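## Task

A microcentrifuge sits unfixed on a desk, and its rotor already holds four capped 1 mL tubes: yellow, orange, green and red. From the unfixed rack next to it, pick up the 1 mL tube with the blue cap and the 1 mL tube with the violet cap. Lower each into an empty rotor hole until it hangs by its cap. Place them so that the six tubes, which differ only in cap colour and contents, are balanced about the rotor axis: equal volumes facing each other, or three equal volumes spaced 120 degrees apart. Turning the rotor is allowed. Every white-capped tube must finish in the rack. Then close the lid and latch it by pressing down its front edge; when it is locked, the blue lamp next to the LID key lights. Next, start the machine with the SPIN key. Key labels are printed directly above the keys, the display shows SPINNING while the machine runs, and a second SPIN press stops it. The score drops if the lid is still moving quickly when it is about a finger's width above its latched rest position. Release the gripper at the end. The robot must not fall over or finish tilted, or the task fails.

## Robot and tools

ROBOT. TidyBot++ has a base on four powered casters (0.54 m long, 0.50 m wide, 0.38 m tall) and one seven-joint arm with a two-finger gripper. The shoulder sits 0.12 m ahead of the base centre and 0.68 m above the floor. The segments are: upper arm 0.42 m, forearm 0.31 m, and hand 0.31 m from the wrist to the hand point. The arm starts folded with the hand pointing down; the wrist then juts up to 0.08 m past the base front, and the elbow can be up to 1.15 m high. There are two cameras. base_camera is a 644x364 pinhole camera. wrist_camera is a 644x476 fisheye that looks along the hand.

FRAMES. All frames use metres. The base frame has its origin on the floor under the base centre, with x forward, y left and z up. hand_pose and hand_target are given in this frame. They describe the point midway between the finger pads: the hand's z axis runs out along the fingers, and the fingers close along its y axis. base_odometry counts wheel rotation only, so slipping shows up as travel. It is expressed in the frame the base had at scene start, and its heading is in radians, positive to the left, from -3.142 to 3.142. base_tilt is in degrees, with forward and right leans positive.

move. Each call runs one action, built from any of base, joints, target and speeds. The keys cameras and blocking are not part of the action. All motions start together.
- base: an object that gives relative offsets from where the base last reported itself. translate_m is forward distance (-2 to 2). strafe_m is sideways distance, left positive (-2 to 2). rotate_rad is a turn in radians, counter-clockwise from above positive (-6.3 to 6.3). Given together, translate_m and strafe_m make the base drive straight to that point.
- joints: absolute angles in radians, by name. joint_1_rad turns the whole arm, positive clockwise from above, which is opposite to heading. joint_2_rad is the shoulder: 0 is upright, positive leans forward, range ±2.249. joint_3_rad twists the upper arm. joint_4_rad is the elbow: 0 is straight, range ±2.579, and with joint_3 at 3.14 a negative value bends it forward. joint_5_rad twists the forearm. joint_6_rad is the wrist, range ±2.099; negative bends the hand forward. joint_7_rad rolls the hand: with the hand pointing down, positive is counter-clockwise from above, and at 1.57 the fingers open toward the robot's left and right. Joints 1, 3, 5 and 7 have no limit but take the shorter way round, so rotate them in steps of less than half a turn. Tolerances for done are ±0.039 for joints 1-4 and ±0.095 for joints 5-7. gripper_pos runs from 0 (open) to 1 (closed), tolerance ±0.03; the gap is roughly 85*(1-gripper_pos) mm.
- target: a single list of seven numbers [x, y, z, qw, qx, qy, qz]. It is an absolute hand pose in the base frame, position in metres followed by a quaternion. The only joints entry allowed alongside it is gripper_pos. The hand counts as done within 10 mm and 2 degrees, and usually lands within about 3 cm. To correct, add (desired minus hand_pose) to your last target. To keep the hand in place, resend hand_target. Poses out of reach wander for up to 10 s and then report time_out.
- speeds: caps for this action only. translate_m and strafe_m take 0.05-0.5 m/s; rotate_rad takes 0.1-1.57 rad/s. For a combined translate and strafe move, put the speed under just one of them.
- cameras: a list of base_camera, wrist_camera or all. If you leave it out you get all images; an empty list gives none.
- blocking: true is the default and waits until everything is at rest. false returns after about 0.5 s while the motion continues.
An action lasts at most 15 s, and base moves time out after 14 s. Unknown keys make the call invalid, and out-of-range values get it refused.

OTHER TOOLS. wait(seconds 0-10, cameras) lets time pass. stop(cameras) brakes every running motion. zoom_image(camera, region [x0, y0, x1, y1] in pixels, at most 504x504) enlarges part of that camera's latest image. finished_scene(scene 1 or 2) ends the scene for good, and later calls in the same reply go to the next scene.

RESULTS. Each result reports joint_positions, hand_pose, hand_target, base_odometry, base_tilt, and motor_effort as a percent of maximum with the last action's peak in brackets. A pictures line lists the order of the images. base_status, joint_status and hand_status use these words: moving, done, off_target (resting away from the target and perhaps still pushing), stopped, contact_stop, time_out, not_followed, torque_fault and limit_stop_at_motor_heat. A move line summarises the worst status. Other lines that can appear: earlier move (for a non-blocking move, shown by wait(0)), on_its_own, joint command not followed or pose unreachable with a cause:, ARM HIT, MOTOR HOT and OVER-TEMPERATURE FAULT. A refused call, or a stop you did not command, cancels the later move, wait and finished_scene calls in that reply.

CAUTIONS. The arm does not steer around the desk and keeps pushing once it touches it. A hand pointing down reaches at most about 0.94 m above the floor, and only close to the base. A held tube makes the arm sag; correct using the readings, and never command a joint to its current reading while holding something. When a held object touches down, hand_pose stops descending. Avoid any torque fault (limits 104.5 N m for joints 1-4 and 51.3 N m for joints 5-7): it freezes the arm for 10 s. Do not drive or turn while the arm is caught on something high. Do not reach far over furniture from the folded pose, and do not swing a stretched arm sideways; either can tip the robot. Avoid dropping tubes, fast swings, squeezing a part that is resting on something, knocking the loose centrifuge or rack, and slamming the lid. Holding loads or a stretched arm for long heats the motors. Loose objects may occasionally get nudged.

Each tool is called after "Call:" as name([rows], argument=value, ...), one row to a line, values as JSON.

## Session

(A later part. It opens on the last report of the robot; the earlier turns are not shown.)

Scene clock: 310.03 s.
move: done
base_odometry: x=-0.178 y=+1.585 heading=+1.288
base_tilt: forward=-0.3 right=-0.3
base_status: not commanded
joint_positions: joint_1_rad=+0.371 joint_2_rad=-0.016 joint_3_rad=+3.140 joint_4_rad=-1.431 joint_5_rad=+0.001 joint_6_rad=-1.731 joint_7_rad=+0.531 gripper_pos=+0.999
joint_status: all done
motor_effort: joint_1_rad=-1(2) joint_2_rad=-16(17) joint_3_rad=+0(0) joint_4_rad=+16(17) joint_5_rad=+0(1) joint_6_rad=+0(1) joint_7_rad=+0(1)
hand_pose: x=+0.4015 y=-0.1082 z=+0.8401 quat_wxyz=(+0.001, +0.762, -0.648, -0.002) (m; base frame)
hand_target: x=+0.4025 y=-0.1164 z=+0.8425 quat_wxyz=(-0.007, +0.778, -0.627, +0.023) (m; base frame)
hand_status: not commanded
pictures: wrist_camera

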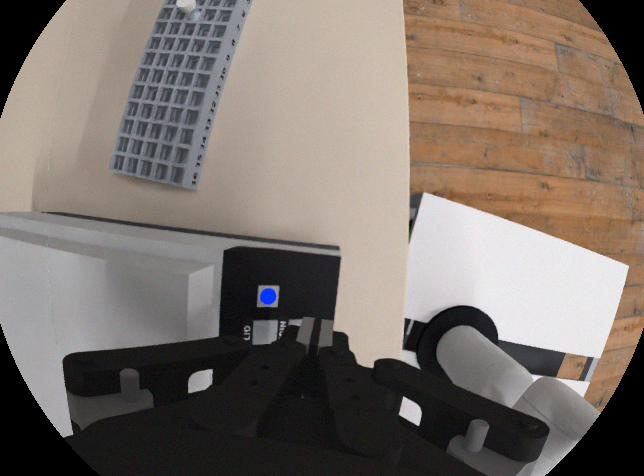

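Call:
move(joints={"joint_2_rad": -0.0465, "joint_4_rad": -1.466, "joint_6_rad": -1.673}, cameras=[])

Call:
move(joints={"joint_2_rad": -0.049, "joint_4_rad": -1.481, "joint_6_rad": -1.659}, cameras=["wrist_camera"])

Call:
zoom_image(camera="wrist_camera", region=[240, 200, 400, 380])

Scene clock: 311.07 s.
move: done
base_odometry: x=-0.178 y=+1.585 heading=+1.288
base_tilt: forward=-0.3 right=-0.4
base_status: not commanded
joint_positions: joint_1_rad=+0.371 joint_2_rad=-0.019 joint_3_rad=+3.140 joint_4_rad=-1.445 joint_5_rad=+0.001 joint_6_rad=-1.714 joint_7_rad=+0.531 gripper_pos=+0.999
joint_status: all done
motor_effort: joint_1_rad=-1(2) joint_2_rad=-16(17) joint_3_rad=+0(0) joint_4_rad=+17(17) joint_5_rad=+0(1) joint_6_rad=+0(1) joint_7_rad=+0(1)
hand_pose: x=+0.4024 y=-0.1085 z=+0.8363 quat_wxyz=(+0.000, +0.762, -0.648, +0.000) (m; base frame)
hand_target: x=+0.4025 y=-0.1164 z=+0.8386 quat_wxyz=(-0.007, +0.778, -0.627, +0.024) (m; base frame)
hand_status: not commanded
pictures: none
No camera images: "cameras" was empty.

Scene clock: 311.63 s.
move: done
base_odometry: x=-0.178 y=+1.585 heading=+1.288
base_tilt: forward=-0.4 right=-0.3
base_status: not commanded
joint_positions: joint_1_rad=+0.371 joint_2_rad=-0.021 joint_3_rad=+3.140 joint_4_rad=-1.460 joint_5_rad=+0.001 joint_6_rad=-1.700 joint_7_rad=+0.531 gripper_pos=+0.999
joint_status: all done
motor_effort: joint_1_rad=-1(2) joint_2_rad=-16(17) joint_3_rad=+0(0) joint_4_rad=+17(17) joint_5_rad=+0(1) joint_6_rad=+0(1) joint_7_rad=-1(1)
hand_pose: x=+0.4027 y=-0.1086 z=+0.8324 quat_wxyz=(+0.000, +0.762, -0.648, +0.001) (m; base frame)
hand_target: x=+0.4025 y=-0.1164 z=+0.8347 quat_wxyz=(-0.007, +0.778, -0.627, +0.024) (m; base frame)
hand_status: not commanded
pictures: wrist_camera

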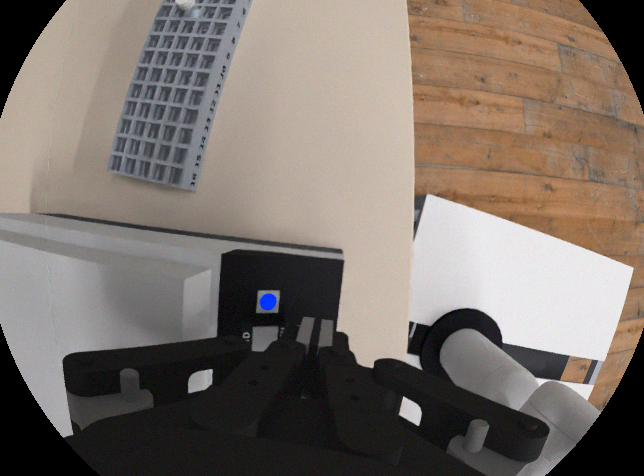

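Scaled by 2.800.

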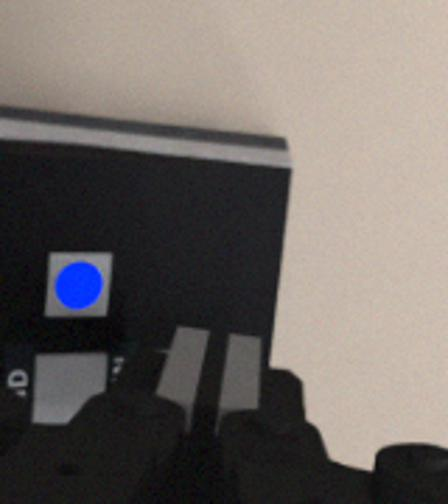

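Call:
move(joints={"joint_2_rad": -0.0502, "joint_4_rad": -1.4918, "joint_6_rad": -1.649}, cameras=["base_camera"])

Call:
move(joints={"joint_2_rad": -0.0512, "joint_4_rad": -1.5027, "joint_6_rad": -1.639}, cameras=["wrist_camera"])

Scene clock: 312.60 s.
move: done
base_odometry: x=-0.178 y=+1.585 heading=+1.288
base_tilt: forward=-0.3 right=-0.4
base_status: not commanded
joint_positions: joint_1_rad=+0.371 joint_2_rad=-0.022 joint_3_rad=+3.140 joint_4_rad=-1.470 joint_5_rad=+0.001 joint_6_rad=-1.690 joint_7_rad=+0.531 gripper_pos=+0.999
joint_status: all done
motor_effort: joint_1_rad=-1(2) joint_2_rad=-16(17) joint_3_rad=+0(0) joint_4_rad=+17(18) joint_5_rad=+1(1) joint_6_rad=+0(1) joint_7_rad=-1(1)
hand_pose: x=+0.4028 y=-0.1087 z=+0.8295 quat_wxyz=(+0.000, +0.762, -0.648, +0.002) (m; base frame)
hand_target: x=+0.4025 y=-0.1164 z=+0.8317 quat_wxyz=(-0.007, +0.778, -0.627, +0.024) (m; base frame)
hand_status: not commanded
pictures: base_camera

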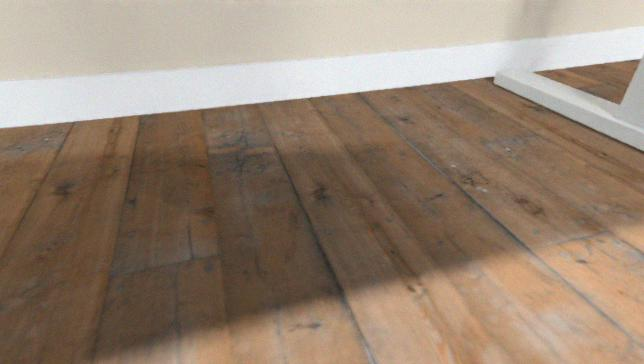

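Scene clock: 313.13 s.
move: done
base_odometry: x=-0.178 y=+1.585 heading=+1.288
base_tilt: forward=-0.4 right=-0.3
base_status: not commanded
joint_positions: joint_1_rad=+0.371 joint_2_rad=-0.023 joint_3_rad=+3.140 joint_4_rad=-1.481 joint_5_rad=+0.001 joint_6_rad=-1.679 joint_7_rad=+0.531 gripper_pos=+0.999
joint_status: all done
motor_effort: joint_1_rad=+0(1) joint_2_rad=-16(17) joint_3_rad=+0(0) joint_4_rad=+17(18) joint_5_rad=+0(1) joint_6_rad=+0(1) joint_7_rad=+0(1)
hand_pose: x=+0.4028 y=-0.1087 z=+0.8265 quat_wxyz=(+0.000, +0.762, -0.648, +0.002) (m; base frame)
hand_target: x=+0.4025 y=-0.1164 z=+0.8285 quat_wxyz=(-0.007, +0.778, -0.627, +0.025) (m; base frame)
hand_status: not commanded
pictures: wrist_camera

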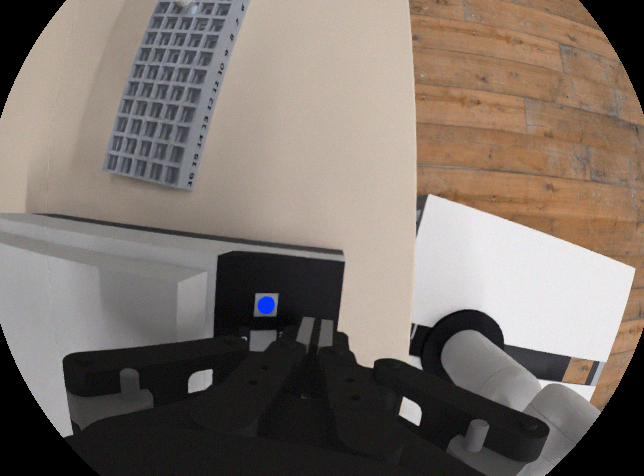

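Call:
move(joints={"joint_2_rad": -0.052, "joint_4_rad": -1.513, "joint_6_rad": -1.6295}, cameras=[])

Call:
move(joints={"joint_2_rad": -0.0526, "joint_4_rad": -1.52, "joint_6_rad": -1.623}, cameras=["wrist_camera"])

Call:
zoom_image(camera="wrist_camera", region=[240, 200, 400, 380])

Scene clock: 313.87 s.
move: done
base_odometry: x=-0.178 y=+1.585 heading=+1.288
base_tilt: forward=-0.3 right=-0.4
base_status: not commanded
joint_positions: joint_1_rad=+0.371 joint_2_rad=-0.024 joint_3_rad=+3.140 joint_4_rad=-1.491 joint_5_rad=+0.001 joint_6_rad=-1.670 joint_7_rad=+0.531 gripper_pos=+0.999
joint_status: all done
motor_effort: joint_1_rad=-1(2) joint_2_rad=-16(17) joint_3_rad=+0(0) joint_4_rad=+17(18) joint_5_rad=+0(1) joint_6_rad=+0(1) joint_7_rad=+0(1)
hand_pose: x=+0.4028 y=-0.1087 z=+0.8236 quat_wxyz=(+0.000, +0.762, -0.648, +0.002) (m; base frame)
hand_target: x=+0.4025 y=-0.1164 z=+0.8256 quat_wxyz=(-0.007, +0.778, -0.627, +0.025) (m; base frame)
hand_status: not commanded
pictures: none
No camera images: "cameras" was empty.

Scene clock: 314.37 s.
move: done
base_odometry: x=-0.178 y=+1.585 heading=+1.288
base_tilt: forward=-0.3 right=-0.4
base_status: not commanded
joint_positions: joint_1_rad=+0.371 joint_2_rad=-0.024 joint_3_rad=+3.140 joint_4_rad=-1.498 joint_5_rad=+0.001 joint_6_rad=-1.664 joint_7_rad=+0.531 gripper_pos=+0.999
joint_status: all done
motor_effort: joint_1_rad=-1(1) joint_2_rad=-16(16) joint_3_rad=+0(0) joint_4_rad=+17(17) joint_5_rad=+0(1) joint_6_rad=+0(1) joint_7_rad=+0(1)
hand_pose: x=+0.4029 y=-0.1087 z=+0.8217 quat_wxyz=(+0.000, +0.762, -0.648, +0.002) (m; base frame)
hand_target: x=+0.4025 y=-0.1164 z=+0.8235 quat_wxyz=(-0.007, +0.778, -0.627, +0.025) (m; base frame)
hand_status: not commanded
pictures: wrist_camera

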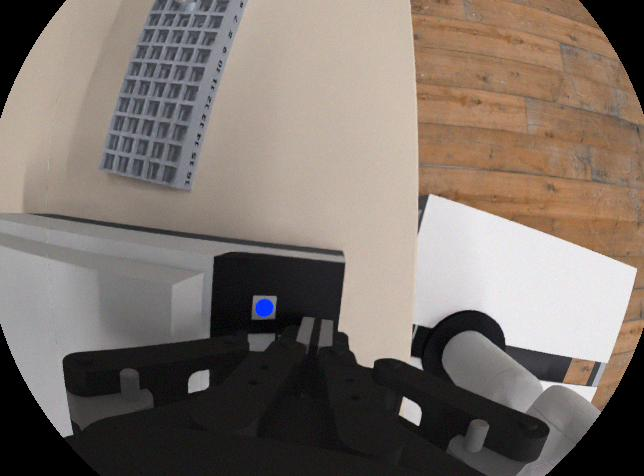

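Scaled by 2.800.

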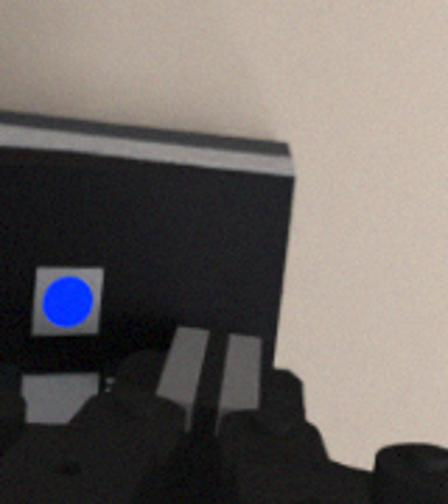

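Call:
move(joints={"joint_2_rad": -0.0531, "joint_4_rad": -1.527, "joint_6_rad": -1.6165}, cameras=[])

Call:
move(joints={"joint_2_rad": -0.0536, "joint_4_rad": -1.534, "joint_6_rad": -1.61}, cameras=["wrist_camera"])

Scene clock: 314.97 s.
move: done
base_odometry: x=-0.178 y=+1.585 heading=+1.288
base_tilt: forward=-0.4 right=-0.4
base_status: not commanded
joint_positions: joint_1_rad=+0.371 joint_2_rad=-0.025 joint_3_rad=+3.140 joint_4_rad=-1.504 joint_5_rad=+0.001 joint_6_rad=-1.658 joint_7_rad=+0.531 gripper_pos=+0.999
joint_status: all done
motor_effort: joint_1_rad=+0(2) joint_2_rad=-16(16) joint_3_rad=+0(0) joint_4_rad=+17(17) joint_5_rad=+0(1) joint_6_rad=+0(1) joint_7_rad=-1(1)
hand_pose: x=+0.4029 y=-0.1087 z=+0.8197 quat_wxyz=(+0.000, +0.762, -0.648, +0.002) (m; base frame)
hand_target: x=+0.4025 y=-0.1164 z=+0.8215 quat_wxyz=(-0.007, +0.778, -0.627, +0.025) (m; base frame)
hand_status: not commanded
pictures: none
No camera images: "cameras" was empty.

Scene clock: 315.47 s.
move: done
base_odometry: x=-0.178 y=+1.585 heading=+1.288
base_tilt: forward=-0.4 right=-0.4
base_status: not commanded
joint_positions: joint_1_rad=+0.371 joint_2_rad=-0.025 joint_3_rad=+3.140 joint_4_rad=-1.511 joint_5_rad=+0.001 joint_6_rad=-1.651 joint_7_rad=+0.531 gripper_pos=+0.999
joint_status: all done
motor_effort: joint_1_rad=-1(1) joint_2_rad=-16(16) joint_3_rad=+0(0) joint_4_rad=+17(17) joint_5_rad=+0(1) joint_6_rad=+0(1) joint_7_rad=+0(1)
hand_pose: x=+0.4029 y=-0.1087 z=+0.8177 quat_wxyz=(+0.000, +0.762, -0.648, +0.002) (m; base frame)
hand_target: x=+0.4025 y=-0.1164 z=+0.8195 quat_wxyz=(-0.007, +0.778, -0.627, +0.025) (m; base frame)
hand_status: not commanded
pictures: wrist_camera

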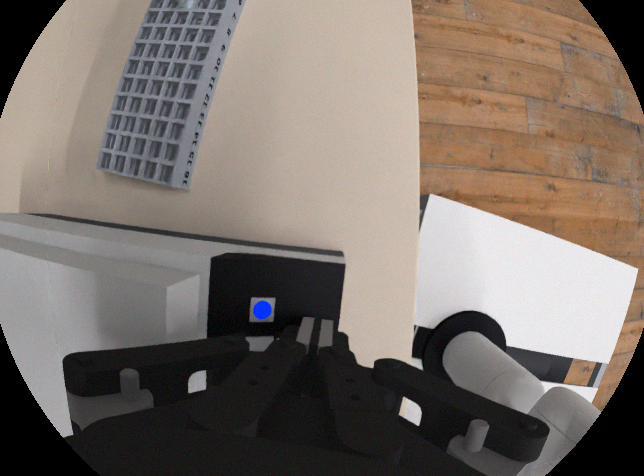

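Call:
move(joints={"joint_2_rad": -0.0541, "joint_4_rad": -1.541, "joint_6_rad": -1.6035}, cameras=[])

Call:
move(joints={"joint_2_rad": -0.0545, "joint_4_rad": -1.548, "joint_6_rad": -1.597}, cameras=["wrist_camera"])

Call:
zoom_image(camera="wrist_camera", region=[240, 240, 360, 380])

Scene clock: 316.17 s.
move: done
base_odometry: x=-0.178 y=+1.585 heading=+1.288
base_tilt: forward=-0.3 right=-0.4
base_status: not commanded
joint_positions: joint_1_rad=+0.371 joint_2_rad=-0.030 joint_3_rad=+3.140 joint_4_rad=-1.517 joint_5_rad=+0.001 joint_6_rad=-1.646 joint_7_rad=+0.531 gripper_pos=+0.999
joint_status: all done
motor_effort: joint_1_rad=+0(2) joint_2_rad=-16(16) joint_3_rad=+0(0) joint_4_rad=+17(18) joint_5_rad=+0(1) joint_6_rad=+0(1) joint_7_rad=-1(1)
hand_pose: x=+0.4023 y=-0.1086 z=+0.8174 quat_wxyz=(-0.001, +0.762, -0.648, +0.004) (m; base frame)
hand_target: x=+0.4025 y=-0.1164 z=+0.8174 quat_wxyz=(-0.007, +0.778, -0.627, +0.025) (m; base frame)
hand_status: not commanded
pictures: none
No camera images: "cameras" was empty.

Scene clock: 316.67 s.
move: done
base_odometry: x=-0.178 y=+1.585 heading=+1.288
base_tilt: forward=-0.4 right=-0.4
base_status: not commanded
joint_positions: joint_1_rad=+0.372 joint_2_rad=-0.033 joint_3_rad=+3.140 joint_4_rad=-1.522 joint_5_rad=+0.001 joint_6_rad=-1.641 joint_7_rad=+0.531 gripper_pos=+0.999
joint_status: all done
motor_effort: joint_1_rad=-1(2) joint_2_rad=-15(16) joint_3_rad=+0(1) joint_4_rad=+16(17) joint_5_rad=+0(1) joint_6_rad=+0(1) joint_7_rad=-1(1)
hand_pose: x=+0.4018 y=-0.1085 z=+0.8170 quat_wxyz=(-0.001, +0.762, -0.648, +0.006) (m; base frame)
hand_target: x=+0.4024 y=-0.1164 z=+0.8153 quat_wxyz=(-0.007, +0.778, -0.627, +0.025) (m; base frame)
hand_status: not commanded
pictures: wrist_camera

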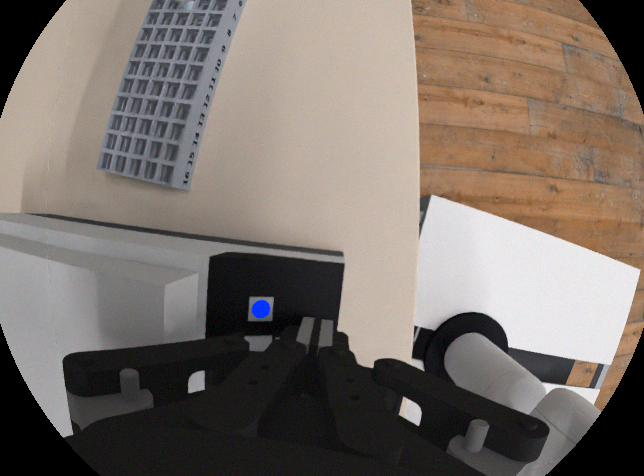

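Scaled by 3.600.

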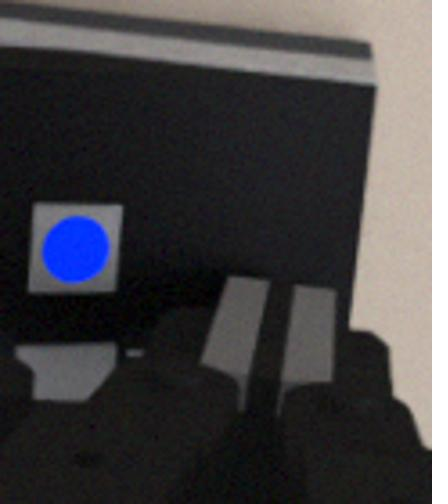

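Call:
move(joints={"joint_1_rad": 0.394, "joint_2_rad": -0.0445, "joint_3_rad": 3.1416, "joint_4_rad": -1.560, "joint_5_rad": 0.0, "joint_6_rad": -1.598, "joint_7_rad": 0.608, "gripper_pos": 1.0}, cameras=["wrist_camera"])

Scene clock: 317.90 s.
move: done
base_odometry: x=-0.178 y=+1.585 heading=+1.288
base_tilt: forward=-0.4 right=-0.3
base_status: not commanded
joint_positions: joint_1_rad=+0.373 joint_2_rad=-0.036 joint_3_rad=+3.140 joint_4_rad=-1.531 joint_5_rad=+0.001 joint_6_rad=-1.641 joint_7_rad=+0.531 gripper_pos=+0.999
joint_status: all done
motor_effort: joint_1_rad=-1(2) joint_2_rad=-13(15) joint_3_rad=+0(1) joint_4_rad=+15(16) joint_5_rad=+0(1) joint_6_rad=+1(1) joint_7_rad=+0(2)
hand_pose: x=+0.3992 y=-0.1079 z=+0.8148 quat_wxyz=(-0.001, +0.761, -0.648, +0.003) (m; base frame)
hand_target: x=+0.4001 y=-0.1154 z=+0.8084 quat_wxyz=(-0.004, +0.778, -0.628, +0.013) (m; base frame)
hand_status: not commanded
pictures: wrist_camera

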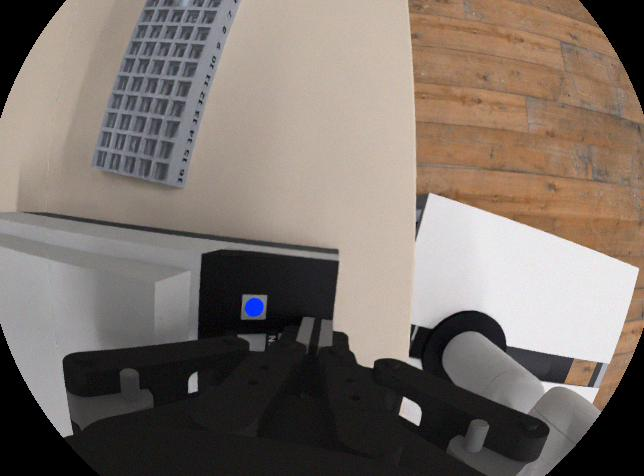

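Call:
zoom_image(camera="wrist_camera", region=[190, 240, 350, 350])

Scaled by 3.150.

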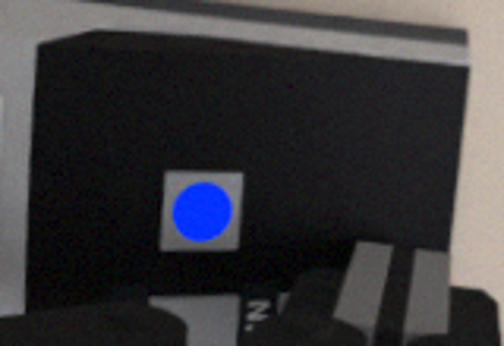

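Call:
move(joints={"joint_1_rad": 0.394, "joint_2_rad": -0.0285, "joint_3_rad": 3.1416, "joint_4_rad": -1.568, "joint_5_rad": 0.0, "joint_6_rad": -1.598, "joint_7_rad": 0.608, "gripper_pos": 1.0}, cameras=["wrist_camera"])

Scene clock: 319.23 s.
move: done
base_odometry: x=-0.178 y=+1.585 heading=+1.288
base_tilt: forward=-0.4 right=-0.4
base_status: not commanded
joint_positions: joint_1_rad=+0.373 joint_2_rad=-0.036 joint_3_rad=+3.140 joint_4_rad=-1.533 joint_5_rad=+0.001 joint_6_rad=-1.640 joint_7_rad=+0.531 gripper_pos=+0.999
joint_status: all done
motor_effort: joint_1_rad=-1(2) joint_2_rad=-12(14) joint_3_rad=+0(1) joint_4_rad=+14(16) joint_5_rad=+0(1) joint_6_rad=+1(1) joint_7_rad=+0(1)
hand_pose: x=+0.3986 y=-0.1077 z=+0.8141 quat_wxyz=(+0.000, +0.761, -0.649, +0.002) (m; base frame)
hand_target: x=+0.3998 y=-0.1153 z=+0.8009 quat_wxyz=(-0.001, +0.779, -0.628, +0.002) (m; base frame)
hand_status: not commanded
pictures: wrist_camera

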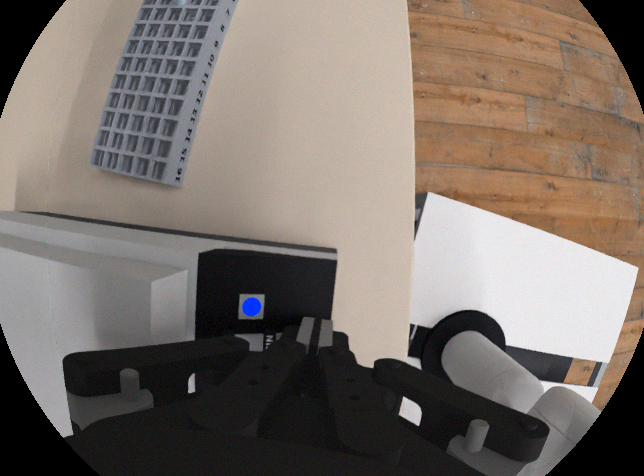

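Call:
zoom_image(camera="wrist_camera", region=[220, 280, 340, 360])

Scaled by 4.200.

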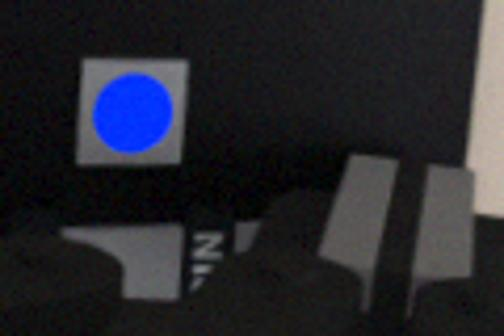

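Call:
move(joints={"joint_1_rad": 0.394, "joint_2_rad": -0.040, "joint_3_rad": 3.1416, "joint_4_rad": -1.382, "joint_5_rad": 0.0, "joint_6_rad": -1.752, "joint_7_rad": 0.608, "gripper_pos": 1.0}, cameras=["wrist_camera"])

Call:
move(joints={"joint_1_rad": 0.394, "joint_2_rad": -0.011, "joint_3_rad": 3.1416, "joint_4_rad": -1.131, "joint_5_rad": 0.0, "joint_6_rad": -1.88, "joint_7_rad": 0.608, "gripper_pos": 1.0}, cameras=["wrist_camera"])

Scene clock: 321.70 s.
move: done
base_odometry: x=-0.178 y=+1.585 heading=+1.288
base_tilt: forward=-0.3 right=-0.3
base_status: not commanded
joint_positions: joint_1_rad=+0.374 joint_2_rad=-0.036 joint_3_rad=+3.140 joint_4_rad=-1.390 joint_5_rad=+0.001 joint_6_rad=-1.709 joint_7_rad=+0.531 gripper_pos=+0.999
joint_status: all done
motor_effort: joint_1_rad=-1(2) joint_2_rad=-16(17) joint_3_rad=+0(1) joint_4_rad=+17(18) joint_5_rad=+0(1) joint_6_rad=+0(2) joint_7_rad=-1(2)
hand_pose: x=+0.4141 y=-0.1139 z=+0.8595 quat_wxyz=(-0.012, +0.761, -0.648, +0.037) (m; base frame)
hand_target: x=+0.4004 y=-0.1155 z=+0.8626 quat_wxyz=(-0.007, +0.778, -0.627, +0.023) (m; base frame)
hand_status: not commanded
pictures: wrist_camera

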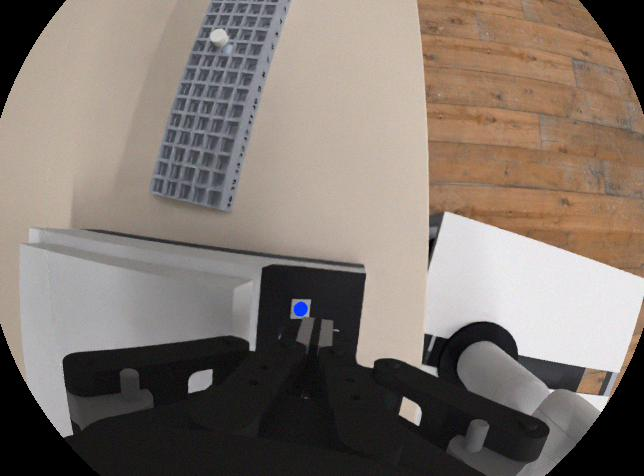

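Scene clock: 323.00 s.
move: done
base_odometry: x=-0.178 y=+1.585 heading=+1.288
base_tilt: forward=-0.4 right=-0.3
base_status: not commanded
joint_positions: joint_1_rad=+0.374 joint_2_rad=-0.035 joint_3_rad=+3.140 joint_4_rad=-1.140 joint_5_rad=+0.001 joint_6_rad=-1.834 joint_7_rad=+0.531 gripper_pos=+0.999
joint_status: all done
motor_effort: joint_1_rad=-1(2) joint_2_rad=-15(17) joint_3_rad=+0(1) joint_4_rad=+16(18) joint_5_rad=+0(2) joint_6_rad=+1(3) joint_7_rad=-1(1)
hand_pose: x=+0.4257 y=-0.1183 z=+0.9383 quat_wxyz=(-0.033, +0.757, -0.645, +0.095) (m; base frame)
hand_target: x=+0.4171 y=-0.1225 z=+0.9313 quat_wxyz=(-0.020, +0.777, -0.626, +0.068) (m; base frame)
hand_status: not commanded
pictures: wrist_camera

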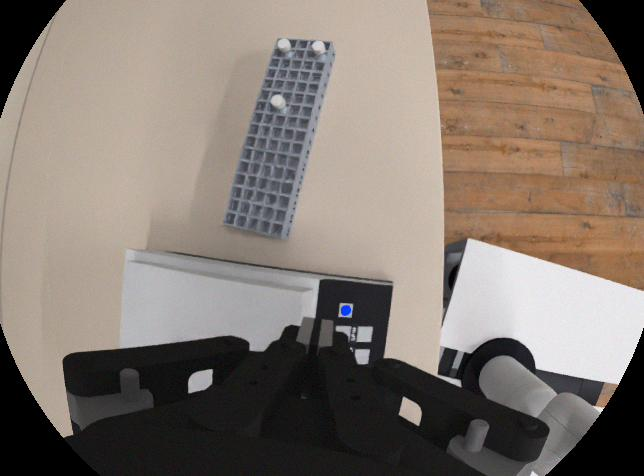

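Call:
zoom_image(camera="wrist_camera", region=[290, 280, 430, 420])

Scaled by 3.600.

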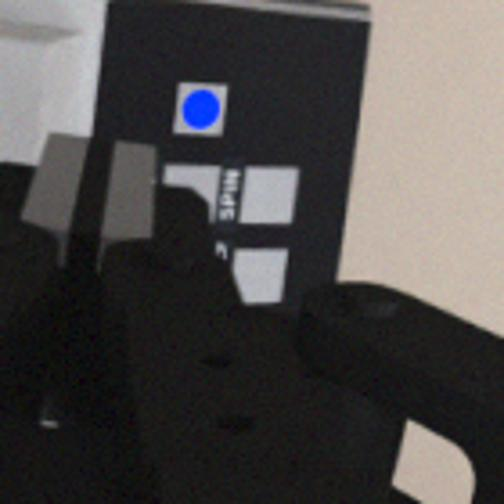

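Call:
move(joints={"joint_1_rad": 0.074, "joint_2_rad": -0.06, "joint_3_rad": 3.1416, "joint_4_rad": -1.12, "joint_5_rad": 0.0, "joint_6_rad": -1.80, "joint_7_rad": -0.08, "gripper_pos": 1.0}, cameras=["wrist_camera"])

Scene clock: 325.10 s.
move: done
base_odometry: x=-0.178 y=+1.585 heading=+1.288
base_tilt: forward=-0.4 right=-0.4
base_status: not commanded
joint_positions: joint_1_rad=+0.095 joint_2_rad=-0.035 joint_3_rad=+3.140 joint_4_rad=-1.131 joint_5_rad=+0.001 joint_6_rad=-1.835 joint_7_rad=-0.001 gripper_pos=+0.999
joint_status: all done
motor_effort: joint_1_rad=-1(2) joint_2_rad=-15(16) joint_3_rad=+0(1) joint_4_rad=+16(17) joint_5_rad=+0(2) joint_6_rad=+1(2) joint_7_rad=+0(2)
hand_pose: x=+0.4476 y=-0.0297 z=+0.9414 quat_wxyz=(-0.070, +0.669, -0.736, +0.078) (m; base frame)
hand_target: x=+0.4537 y=-0.0235 z=+0.9565 quat_wxyz=(-0.100, +0.644, -0.752, +0.099) (m; base frame)
hand_status: not commanded
pictures: wrist_camera

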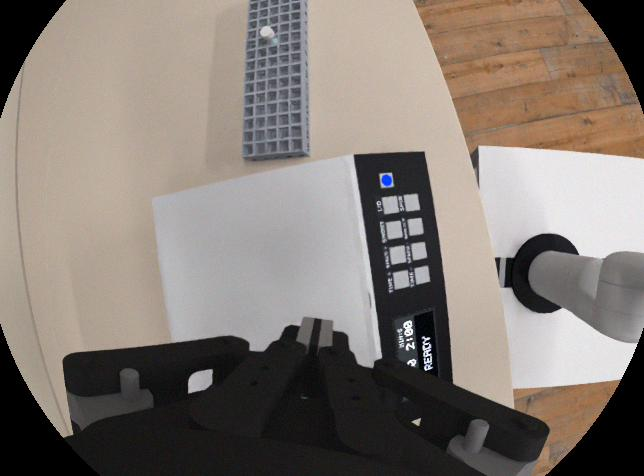

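Call:
zoom_image(camera="wrist_camera", region=[350, 150, 470, 300])

Call:
zoom_image(camera="wrist_camera", region=[370, 290, 470, 400])

Scaled by 3.360.

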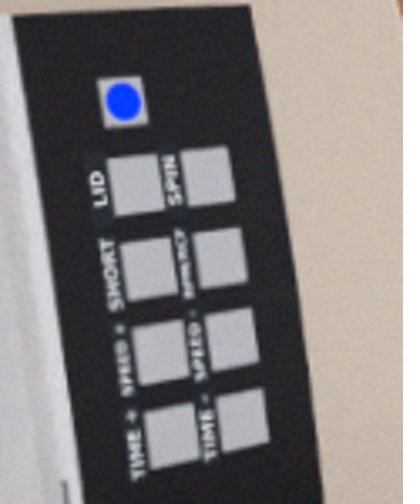

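Scaled by 4.582.

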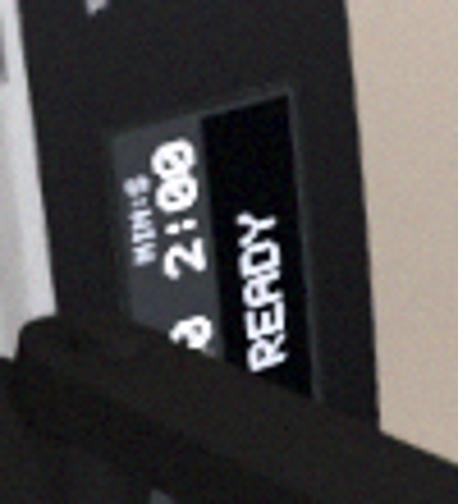

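Call:
move(joints={"joint_1_rad": 0.398, "joint_2_rad": -0.082, "joint_3_rad": 3.1416, "joint_4_rad": -1.15, "joint_5_rad": 0.0, "joint_6_rad": -1.88, "joint_7_rad": -1.543, "gripper_pos": 1.0}, cameras=["wrist_camera"])

Call:
move(joints={"joint_1_rad": 0.398, "joint_2_rad": -0.082, "joint_3_rad": 3.1416, "joint_4_rad": -1.292, "joint_5_rad": 0.0, "joint_6_rad": -1.972, "joint_7_rad": -1.543, "gripper_pos": 1.0}, cameras=["wrist_camera"])

Scene clock: 333.23 s.
move: done
base_odometry: x=-0.178 y=+1.585 heading=+1.288
base_tilt: forward=-0.4 right=-0.4
base_status: not commanded
joint_positions: joint_1_rad=+0.378 joint_2_rad=-0.053 joint_3_rad=+3.140 joint_4_rad=-1.131 joint_5_rad=+0.001 joint_6_rad=-1.840 joint_7_rad=-1.462 gripper_pos=+0.999
joint_status: all done
motor_effort: joint_1_rad=-2(2) joint_2_rad=-14(16) joint_3_rad=+0(1) joint_4_rad=+16(17) joint_5_rad=+0(1) joint_6_rad=+2(3) joint_7_rad=+0(2)
hand_pose: x=+0.4206 y=-0.1178 z=+0.9472 quat_wxyz=(-0.108, -0.133, -0.985, +0.027) (m; base frame)
hand_target: x=+0.3969 y=-0.1154 z=+0.9472 quat_wxyz=(-0.094, -0.183, -0.978, +0.020) (m; base frame)
hand_status: not commanded
pictures: wrist_camera

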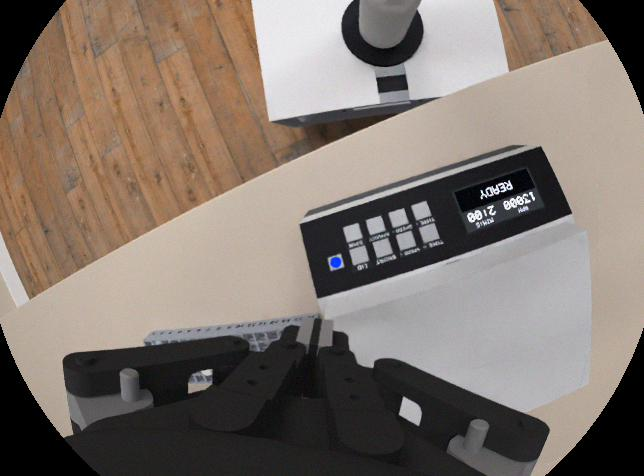

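Scene clock: 334.27 s.
move: done
base_odometry: x=-0.178 y=+1.585 heading=+1.288
base_tilt: forward=-0.3 right=-0.4
base_status: not commanded
joint_positions: joint_1_rad=+0.378 joint_2_rad=-0.056 joint_3_rad=+3.140 joint_4_rad=-1.271 joint_5_rad=+0.001 joint_6_rad=-1.926 joint_7_rad=-1.465 gripper_pos=+0.999
joint_status: all done
motor_effort: joint_1_rad=-1(2) joint_2_rad=-14(15) joint_3_rad=+0(1) joint_4_rad=+16(17) joint_5_rad=+0(1) joint_6_rad=+0(2) joint_7_rad=+0(1)
hand_pose: x=+0.3718 y=-0.0986 z=+0.9001 quat_wxyz=(+0.000, -0.135, -0.991, +0.001) (m; base frame)
hand_target: x=+0.3473 y=-0.0945 z=+0.9011 quat_wxyz=(+0.020, -0.184, -0.983, -0.004) (m; base frame)
hand_status: not commanded
pictures: wrist_camera

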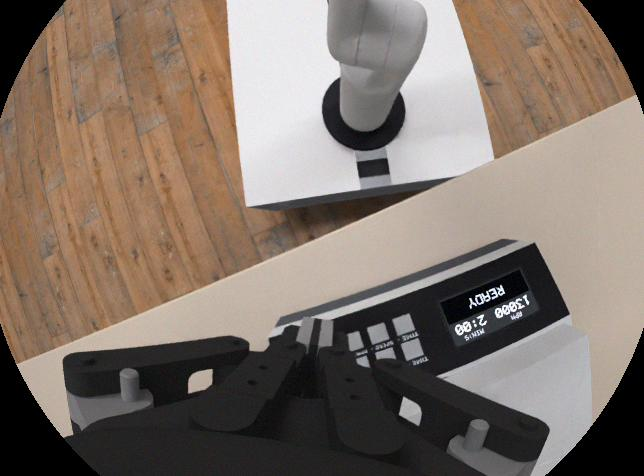

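Call:
zoom_image(camera="wrist_camera", region=[260, 230, 440, 380])

Scaled by 2.800.

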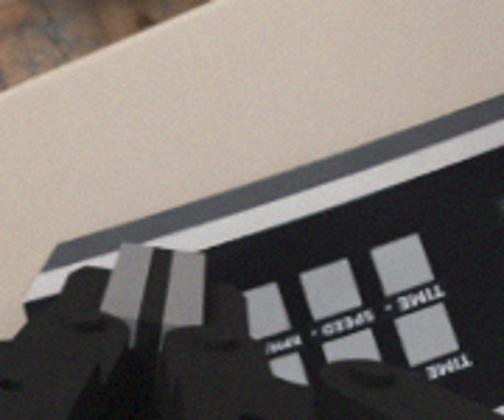

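Call:
move(joints={"joint_1_rad": 0.348, "joint_2_rad": -0.027, "joint_3_rad": 3.1416, "joint_4_rad": -1.497, "joint_5_rad": 0.0, "joint_6_rad": -1.670, "joint_7_rad": -1.543, "gripper_pos": 1.0}, cameras=["wrist_camera"])

Call:
zoom_image(camera="wrist_camera", region=[260, 260, 440, 410])

Scene clock: 337.07 s.
move: done
base_odometry: x=-0.178 y=+1.585 heading=+1.288
base_tilt: forward=-0.4 right=-0.3
base_status: not commanded
joint_positions: joint_1_rad=+0.369 joint_2_rad=-0.041 joint_3_rad=+3.140 joint_4_rad=-1.475 joint_5_rad=+0.001 joint_6_rad=-1.716 joint_7_rad=-1.466 gripper_pos=+0.999
joint_status: all done
motor_effort: joint_1_rad=-1(2) joint_2_rad=-15(16) joint_3_rad=+0(1) joint_4_rad=+16(17) joint_5_rad=+0(1) joint_6_rad=-1(1) joint_7_rad=+0(1)
hand_pose: x=+0.3916 y=-0.1037 z=+0.8339 quat_wxyz=(+0.004, -0.131, -0.991, +0.000) (m; base frame)
hand_target: x=+0.4033 y=-0.1017 z=+0.8228 quat_wxyz=(-0.001, -0.159, -0.987, +0.000) (m; base frame)
hand_status: not commanded
pictures: wrist_camera

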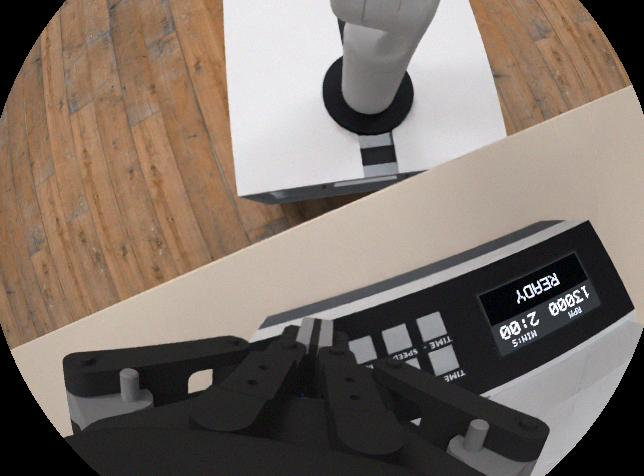

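Scaled by 2.800.

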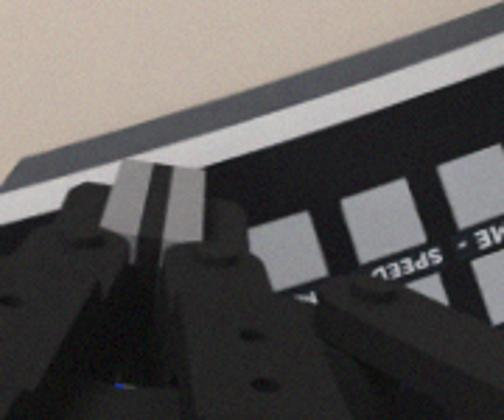

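Call:
move(joints={"joint_1_rad": 0.348, "joint_2_rad": -0.024, "joint_3_rad": 3.1416, "joint_4_rad": -1.5285, "joint_5_rad": 0.0, "joint_6_rad": -1.627, "joint_7_rad": -1.543, "gripper_pos": 1.0}, cameras=["wrist_camera"])

Call:
zoom_image(camera="wrist_camera", region=[260, 260, 440, 410])

Scene clock: 338.87 s.
move: done
base_odometry: x=-0.178 y=+1.585 heading=+1.288
base_tilt: forward=-0.3 right=-0.4
base_status: not commanded
joint_positions: joint_1_rad=+0.369 joint_2_rad=-0.040 joint_3_rad=+3.140 joint_4_rad=-1.509 joint_5_rad=+0.001 joint_6_rad=-1.667 joint_7_rad=-1.466 gripper_pos=+0.999
joint_status: all done
motor_effort: joint_1_rad=-1(2) joint_2_rad=-15(16) joint_3_rad=+0(1) joint_4_rad=+17(17) joint_5_rad=+0(1) joint_6_rad=+0(2) joint_7_rad=-1(1)
hand_pose: x=+0.3972 y=-0.1058 z=+0.8230 quat_wxyz=(-0.003, -0.131, -0.991, +0.001) (m; base frame)
hand_target: x=+0.4078 y=-0.1033 z=+0.8120 quat_wxyz=(-0.005, -0.159, -0.987, +0.001) (m; base frame)
hand_status: not commanded
pictures: wrist_camera

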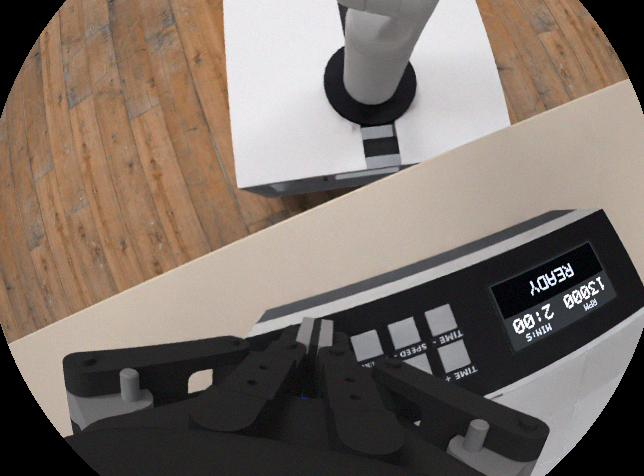

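Scaled by 2.800.

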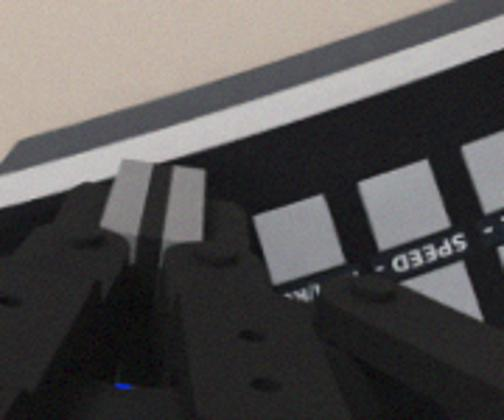

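Call:
move(joints={"joint_1_rad": 0.348, "joint_2_rad": -0.016, "joint_3_rad": 3.1416, "joint_4_rad": -1.5285, "joint_5_rad": 0.0, "joint_6_rad": -1.627, "joint_7_rad": -1.543, "gripper_pos": 1.0}, cameras=["wrist_camera"])

Scene clock: 339.70 s.
move: done
base_odometry: x=-0.178 y=+1.585 heading=+1.288
base_tilt: forward=-0.3 right=-0.4
base_status: not commanded
joint_positions: joint_1_rad=+0.369 joint_2_rad=-0.036 joint_3_rad=+3.140 joint_4_rad=-1.509 joint_5_rad=+0.001 joint_6_rad=-1.667 joint_7_rad=-1.466 gripper_pos=+0.999
joint_status: all done
motor_effort: joint_1_rad=-1(2) joint_2_rad=-15(16) joint_3_rad=+0(1) joint_4_rad=+17(17) joint_5_rad=+0(1) joint_6_rad=-1(1) joint_7_rad=-1(1)
hand_pose: x=+0.3978 y=-0.1061 z=+0.8219 quat_wxyz=(-0.001, -0.131, -0.991, +0.001) (m; base frame)
hand_target: x=+0.4088 y=-0.1037 z=+0.8095 quat_wxyz=(-0.001, -0.159, -0.987, +0.000) (m; base frame)
hand_status: not commanded
pictures: wrist_camera

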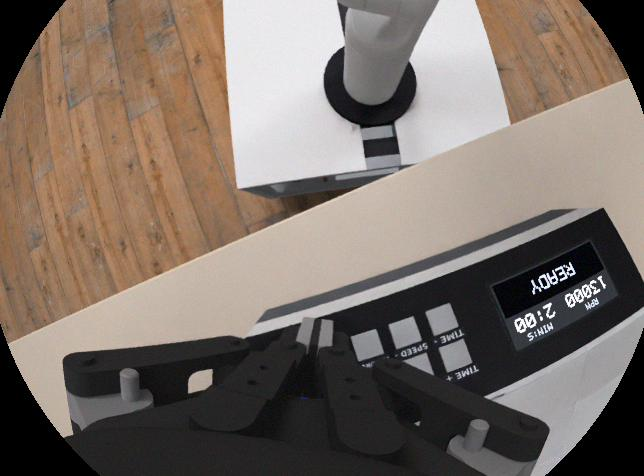

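Call:
move(joints={"joint_1_rad": 0.348, "joint_2_rad": -0.008, "joint_3_rad": 3.1416, "joint_4_rad": -1.5285, "joint_5_rad": 0.0, "joint_6_rad": -1.627, "joint_7_rad": -1.543, "gripper_pos": 1.0}, cameras=["wrist_camera"])

Call:
move(joints={"joint_1_rad": 0.348, "joint_2_rad": 0.0, "joint_3_rad": 3.1416, "joint_4_rad": -1.5285, "joint_5_rad": 0.0, "joint_6_rad": -1.627, "joint_7_rad": -1.543, "gripper_pos": 1.0}, cameras=["wrist_camera"])

Scene clock: 340.40 s.
move: done
base_odometry: x=-0.178 y=+1.585 heading=+1.288
base_tilt: forward=-0.3 right=-0.3
base_status: not commanded
joint_positions: joint_1_rad=+0.369 joint_2_rad=-0.030 joint_3_rad=+3.140 joint_4_rad=-1.509 joint_5_rad=+0.001 joint_6_rad=-1.667 joint_7_rad=-1.466 gripper_pos=+0.999
joint_status: all done
motor_effort: joint_1_rad=-1(2) joint_2_rad=-15(16) joint_3_rad=+0(0) joint_4_rad=+17(17) joint_5_rad=+0(1) joint_6_rad=-1(1) joint_7_rad=-1(1)
hand_pose: x=+0.3986 y=-0.1064 z=+0.8201 quat_wxyz=(+0.002, -0.131, -0.991, +0.000) (m; base frame)
hand_target: x=+0.4097 y=-0.1040 z=+0.8071 quat_wxyz=(+0.003, -0.159, -0.987, -0.001) (m; base frame)
hand_status: not commanded
pictures: wrist_camera

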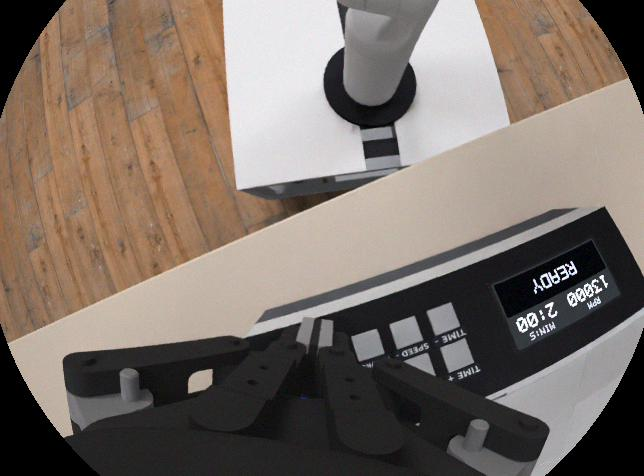

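Scene clock: 340.93 s.
move: done
base_odometry: x=-0.178 y=+1.585 heading=+1.288
base_tilt: forward=-0.4 right=-0.4
base_status: not commanded
joint_positions: joint_1_rad=+0.369 joint_2_rad=-0.023 joint_3_rad=+3.140 joint_4_rad=-1.509 joint_5_rad=+0.001 joint_6_rad=-1.667 joint_7_rad=-1.466 gripper_pos=+0.999
joint_status: all done
motor_effort: joint_1_rad=-1(1) joint_2_rad=-16(16) joint_3_rad=+0(1) joint_4_rad=+17(17) joint_5_rad=+0(1) joint_6_rad=-1(1) joint_7_rad=-1(1)
hand_pose: x=+0.3996 y=-0.1068 z=+0.8178 quat_wxyz=(+0.006, -0.131, -0.991, -0.001) (m; base frame)
hand_target: x=+0.4106 y=-0.1044 z=+0.8046 quat_wxyz=(+0.007, -0.159, -0.987, -0.001) (m; base frame)
hand_status: not commanded
pictures: wrist_camera

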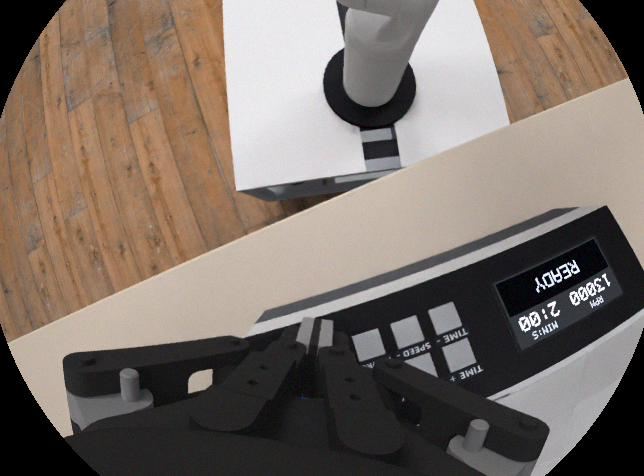

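Call:
move(joints={"joint_1_rad": 0.348, "joint_2_rad": 0.005, "joint_3_rad": 3.1416, "joint_4_rad": -1.531, "joint_5_rad": 0.0, "joint_6_rad": -1.627, "joint_7_rad": -1.543, "gripper_pos": 1.0}, cameras=["wrist_camera"])

Call:
move(joints={"joint_1_rad": 0.348, "joint_2_rad": 0.010, "joint_3_rad": 3.1416, "joint_4_rad": -1.5335, "joint_5_rad": 0.0, "joint_6_rad": -1.627, "joint_7_rad": -1.543, "gripper_pos": 1.0}, cameras=["wrist_camera"])

Scene clock: 341.73 s.
move: done
base_odometry: x=-0.178 y=+1.585 heading=+1.288
base_tilt: forward=-0.3 right=-0.4
base_status: not commanded
joint_positions: joint_1_rad=+0.369 joint_2_rad=-0.021 joint_3_rad=+3.140 joint_4_rad=-1.509 joint_5_rad=+0.001 joint_6_rad=-1.667 joint_7_rad=-1.466 gripper_pos=+0.999
joint_status: all done
motor_effort: joint_1_rad=-1(1) joint_2_rad=-14(16) joint_3_rad=+0(2) joint_4_rad=+15(17) joint_5_rad=+0(1) joint_6_rad=+0(1) joint_7_rad=+0(1)
hand_pose: x=+0.3998 y=-0.1068 z=+0.8173 quat_wxyz=(+0.006, -0.131, -0.991, -0.001) (m; base frame)
hand_target: x=+0.4105 y=-0.1043 z=+0.8023 quat_wxyz=(+0.011, -0.159, -0.987, -0.002) (m; base frame)
hand_status: not commanded
pictures: wrist_camera

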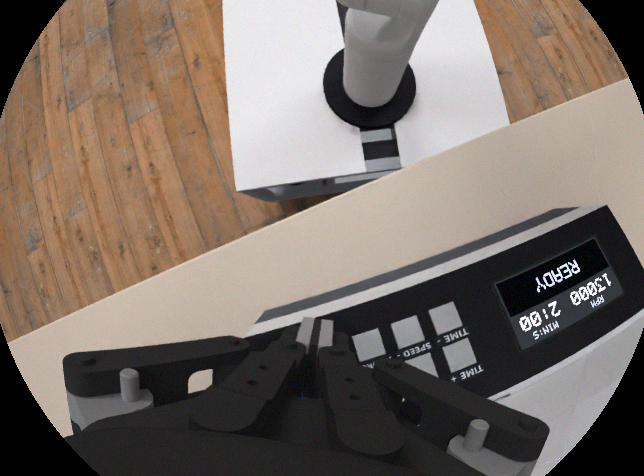

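Scene clock: 342.17 s.
move: done
base_odometry: x=-0.178 y=+1.585 heading=+1.288
base_tilt: forward=-0.4 right=-0.3
base_status: not commanded
joint_positions: joint_1_rad=+0.369 joint_2_rad=-0.020 joint_3_rad=+3.140 joint_4_rad=-1.509 joint_5_rad=+0.001 joint_6_rad=-1.667 joint_7_rad=-1.466 gripper_pos=+0.999
joint_status: all done
motor_effort: joint_1_rad=-1(2) joint_2_rad=-14(15) joint_3_rad=+0(1) joint_4_rad=+15(16) joint_5_rad=+1(1) joint_6_rad=+1(1) joint_7_rad=-1(1)
hand_pose: x=+0.3999 y=-0.1069 z=+0.8170 quat_wxyz=(+0.007, -0.131, -0.991, -0.001) (m; base frame)
hand_target: x=+0.4104 y=-0.1043 z=+0.8000 quat_wxyz=(+0.014, -0.159, -0.987, -0.003) (m; base frame)
hand_status: not commanded
pictures: wrist_camera

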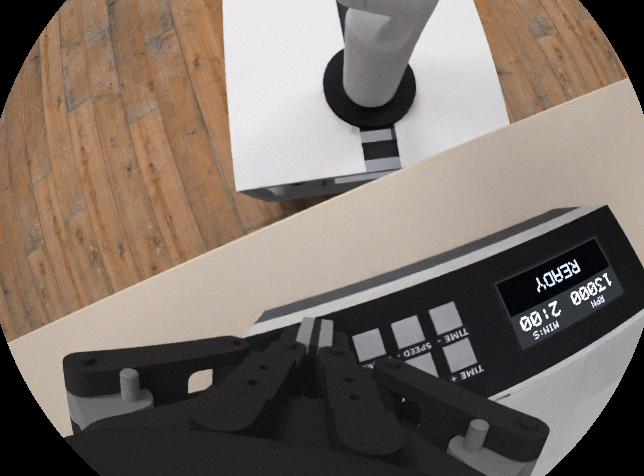

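Call:
move(joints={"joint_1_rad": 0.348, "joint_2_rad": 0.022, "joint_3_rad": 3.1416, "joint_4_rad": -1.538, "joint_5_rad": 0.0, "joint_6_rad": -1.627, "joint_7_rad": -1.543, "gripper_pos": 1.0}, cameras=["wrist_camera"])

Call:
move(joints={"joint_1_rad": 0.348, "joint_2_rad": 0.034, "joint_3_rad": 3.1416, "joint_4_rad": -1.5425, "joint_5_rad": 0.0, "joint_6_rad": -1.627, "joint_7_rad": -1.543, "gripper_pos": 1.0}, cameras=["wrist_camera"])

Scene clock: 343.07 s.
move: off_target
base_odometry: x=-0.178 y=+1.585 heading=+1.288
base_tilt: forward=-0.4 right=-0.4
base_status: not commanded
joint_positions: joint_1_rad=+0.369 joint_2_rad=-0.017 joint_3_rad=+3.140 joint_4_rad=-1.509 joint_5_rad=+0.001 joint_6_rad=-1.667 joint_7_rad=-1.466 gripper_pos=+0.999
joint_status: joint_2_rad off_target (ended at -0.017, target +0.022); the others done
motor_effort: joint_1_rad=-2(2) joint_2_rad=-10(13) joint_3_rad=-1(1) joint_4_rad=+13(16) joint_5_rad=-1(1) joint_6_rad=+2(3) joint_7_rad=+0(2)
hand_pose: x=+0.4003 y=-0.1070 z=+0.8161 quat_wxyz=(+0.008, -0.131, -0.991, -0.001) (m; base frame)
hand_target: x=+0.4104 y=-0.1043 z=+0.7949 quat_wxyz=(+0.022, -0.159, -0.987, -0.004) (m; base frame)
hand_status: not commanded
pictures: wrist_camera

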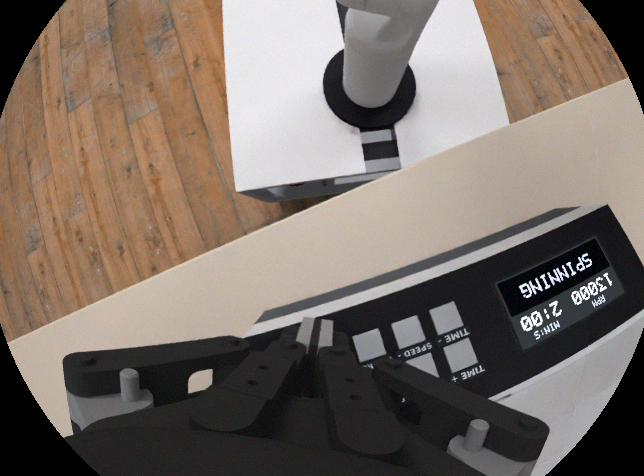

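Scene clock: 343.57 s.
move: off_target
base_odometry: x=-0.178 y=+1.585 heading=+1.288
base_tilt: forward=-0.4 right=-0.3
base_status: not commanded
joint_positions: joint_1_rad=+0.369 joint_2_rad=-0.017 joint_3_rad=+3.140 joint_4_rad=-1.509 joint_5_rad=+0.001 joint_6_rad=-1.667 joint_7_rad=-1.466 gripper_pos=+0.999
joint_status: joint_2_rad off_target (ended at -0.017, target +0.034); the others done
motor_effort: joint_1_rad=-1(2) joint_2_rad=-9(10) joint_3_rad=+0(1) joint_4_rad=+12(14) joint_5_rad=+0(1) joint_6_rad=+3(4) joint_7_rad=-1(1)
hand_pose: x=+0.4003 y=-0.1070 z=+0.8160 quat_wxyz=(+0.008, -0.131, -0.991, -0.002) (m; base frame)
hand_target: x=+0.4103 y=-0.1043 z=+0.7898 quat_wxyz=(+0.030, -0.159, -0.987, -0.006) (m; base frame)
hand_status: not commanded
pictures: wrist_camera

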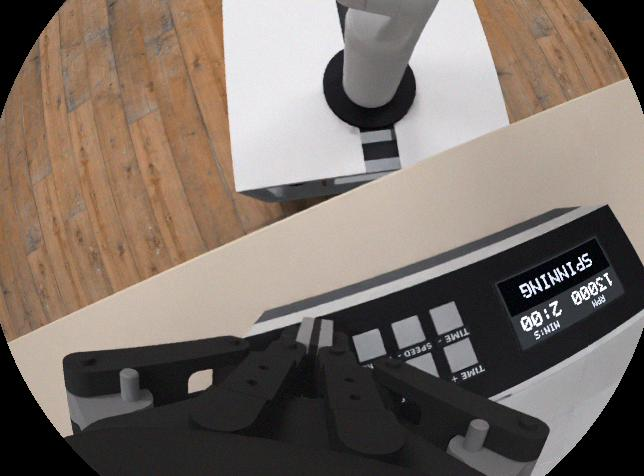

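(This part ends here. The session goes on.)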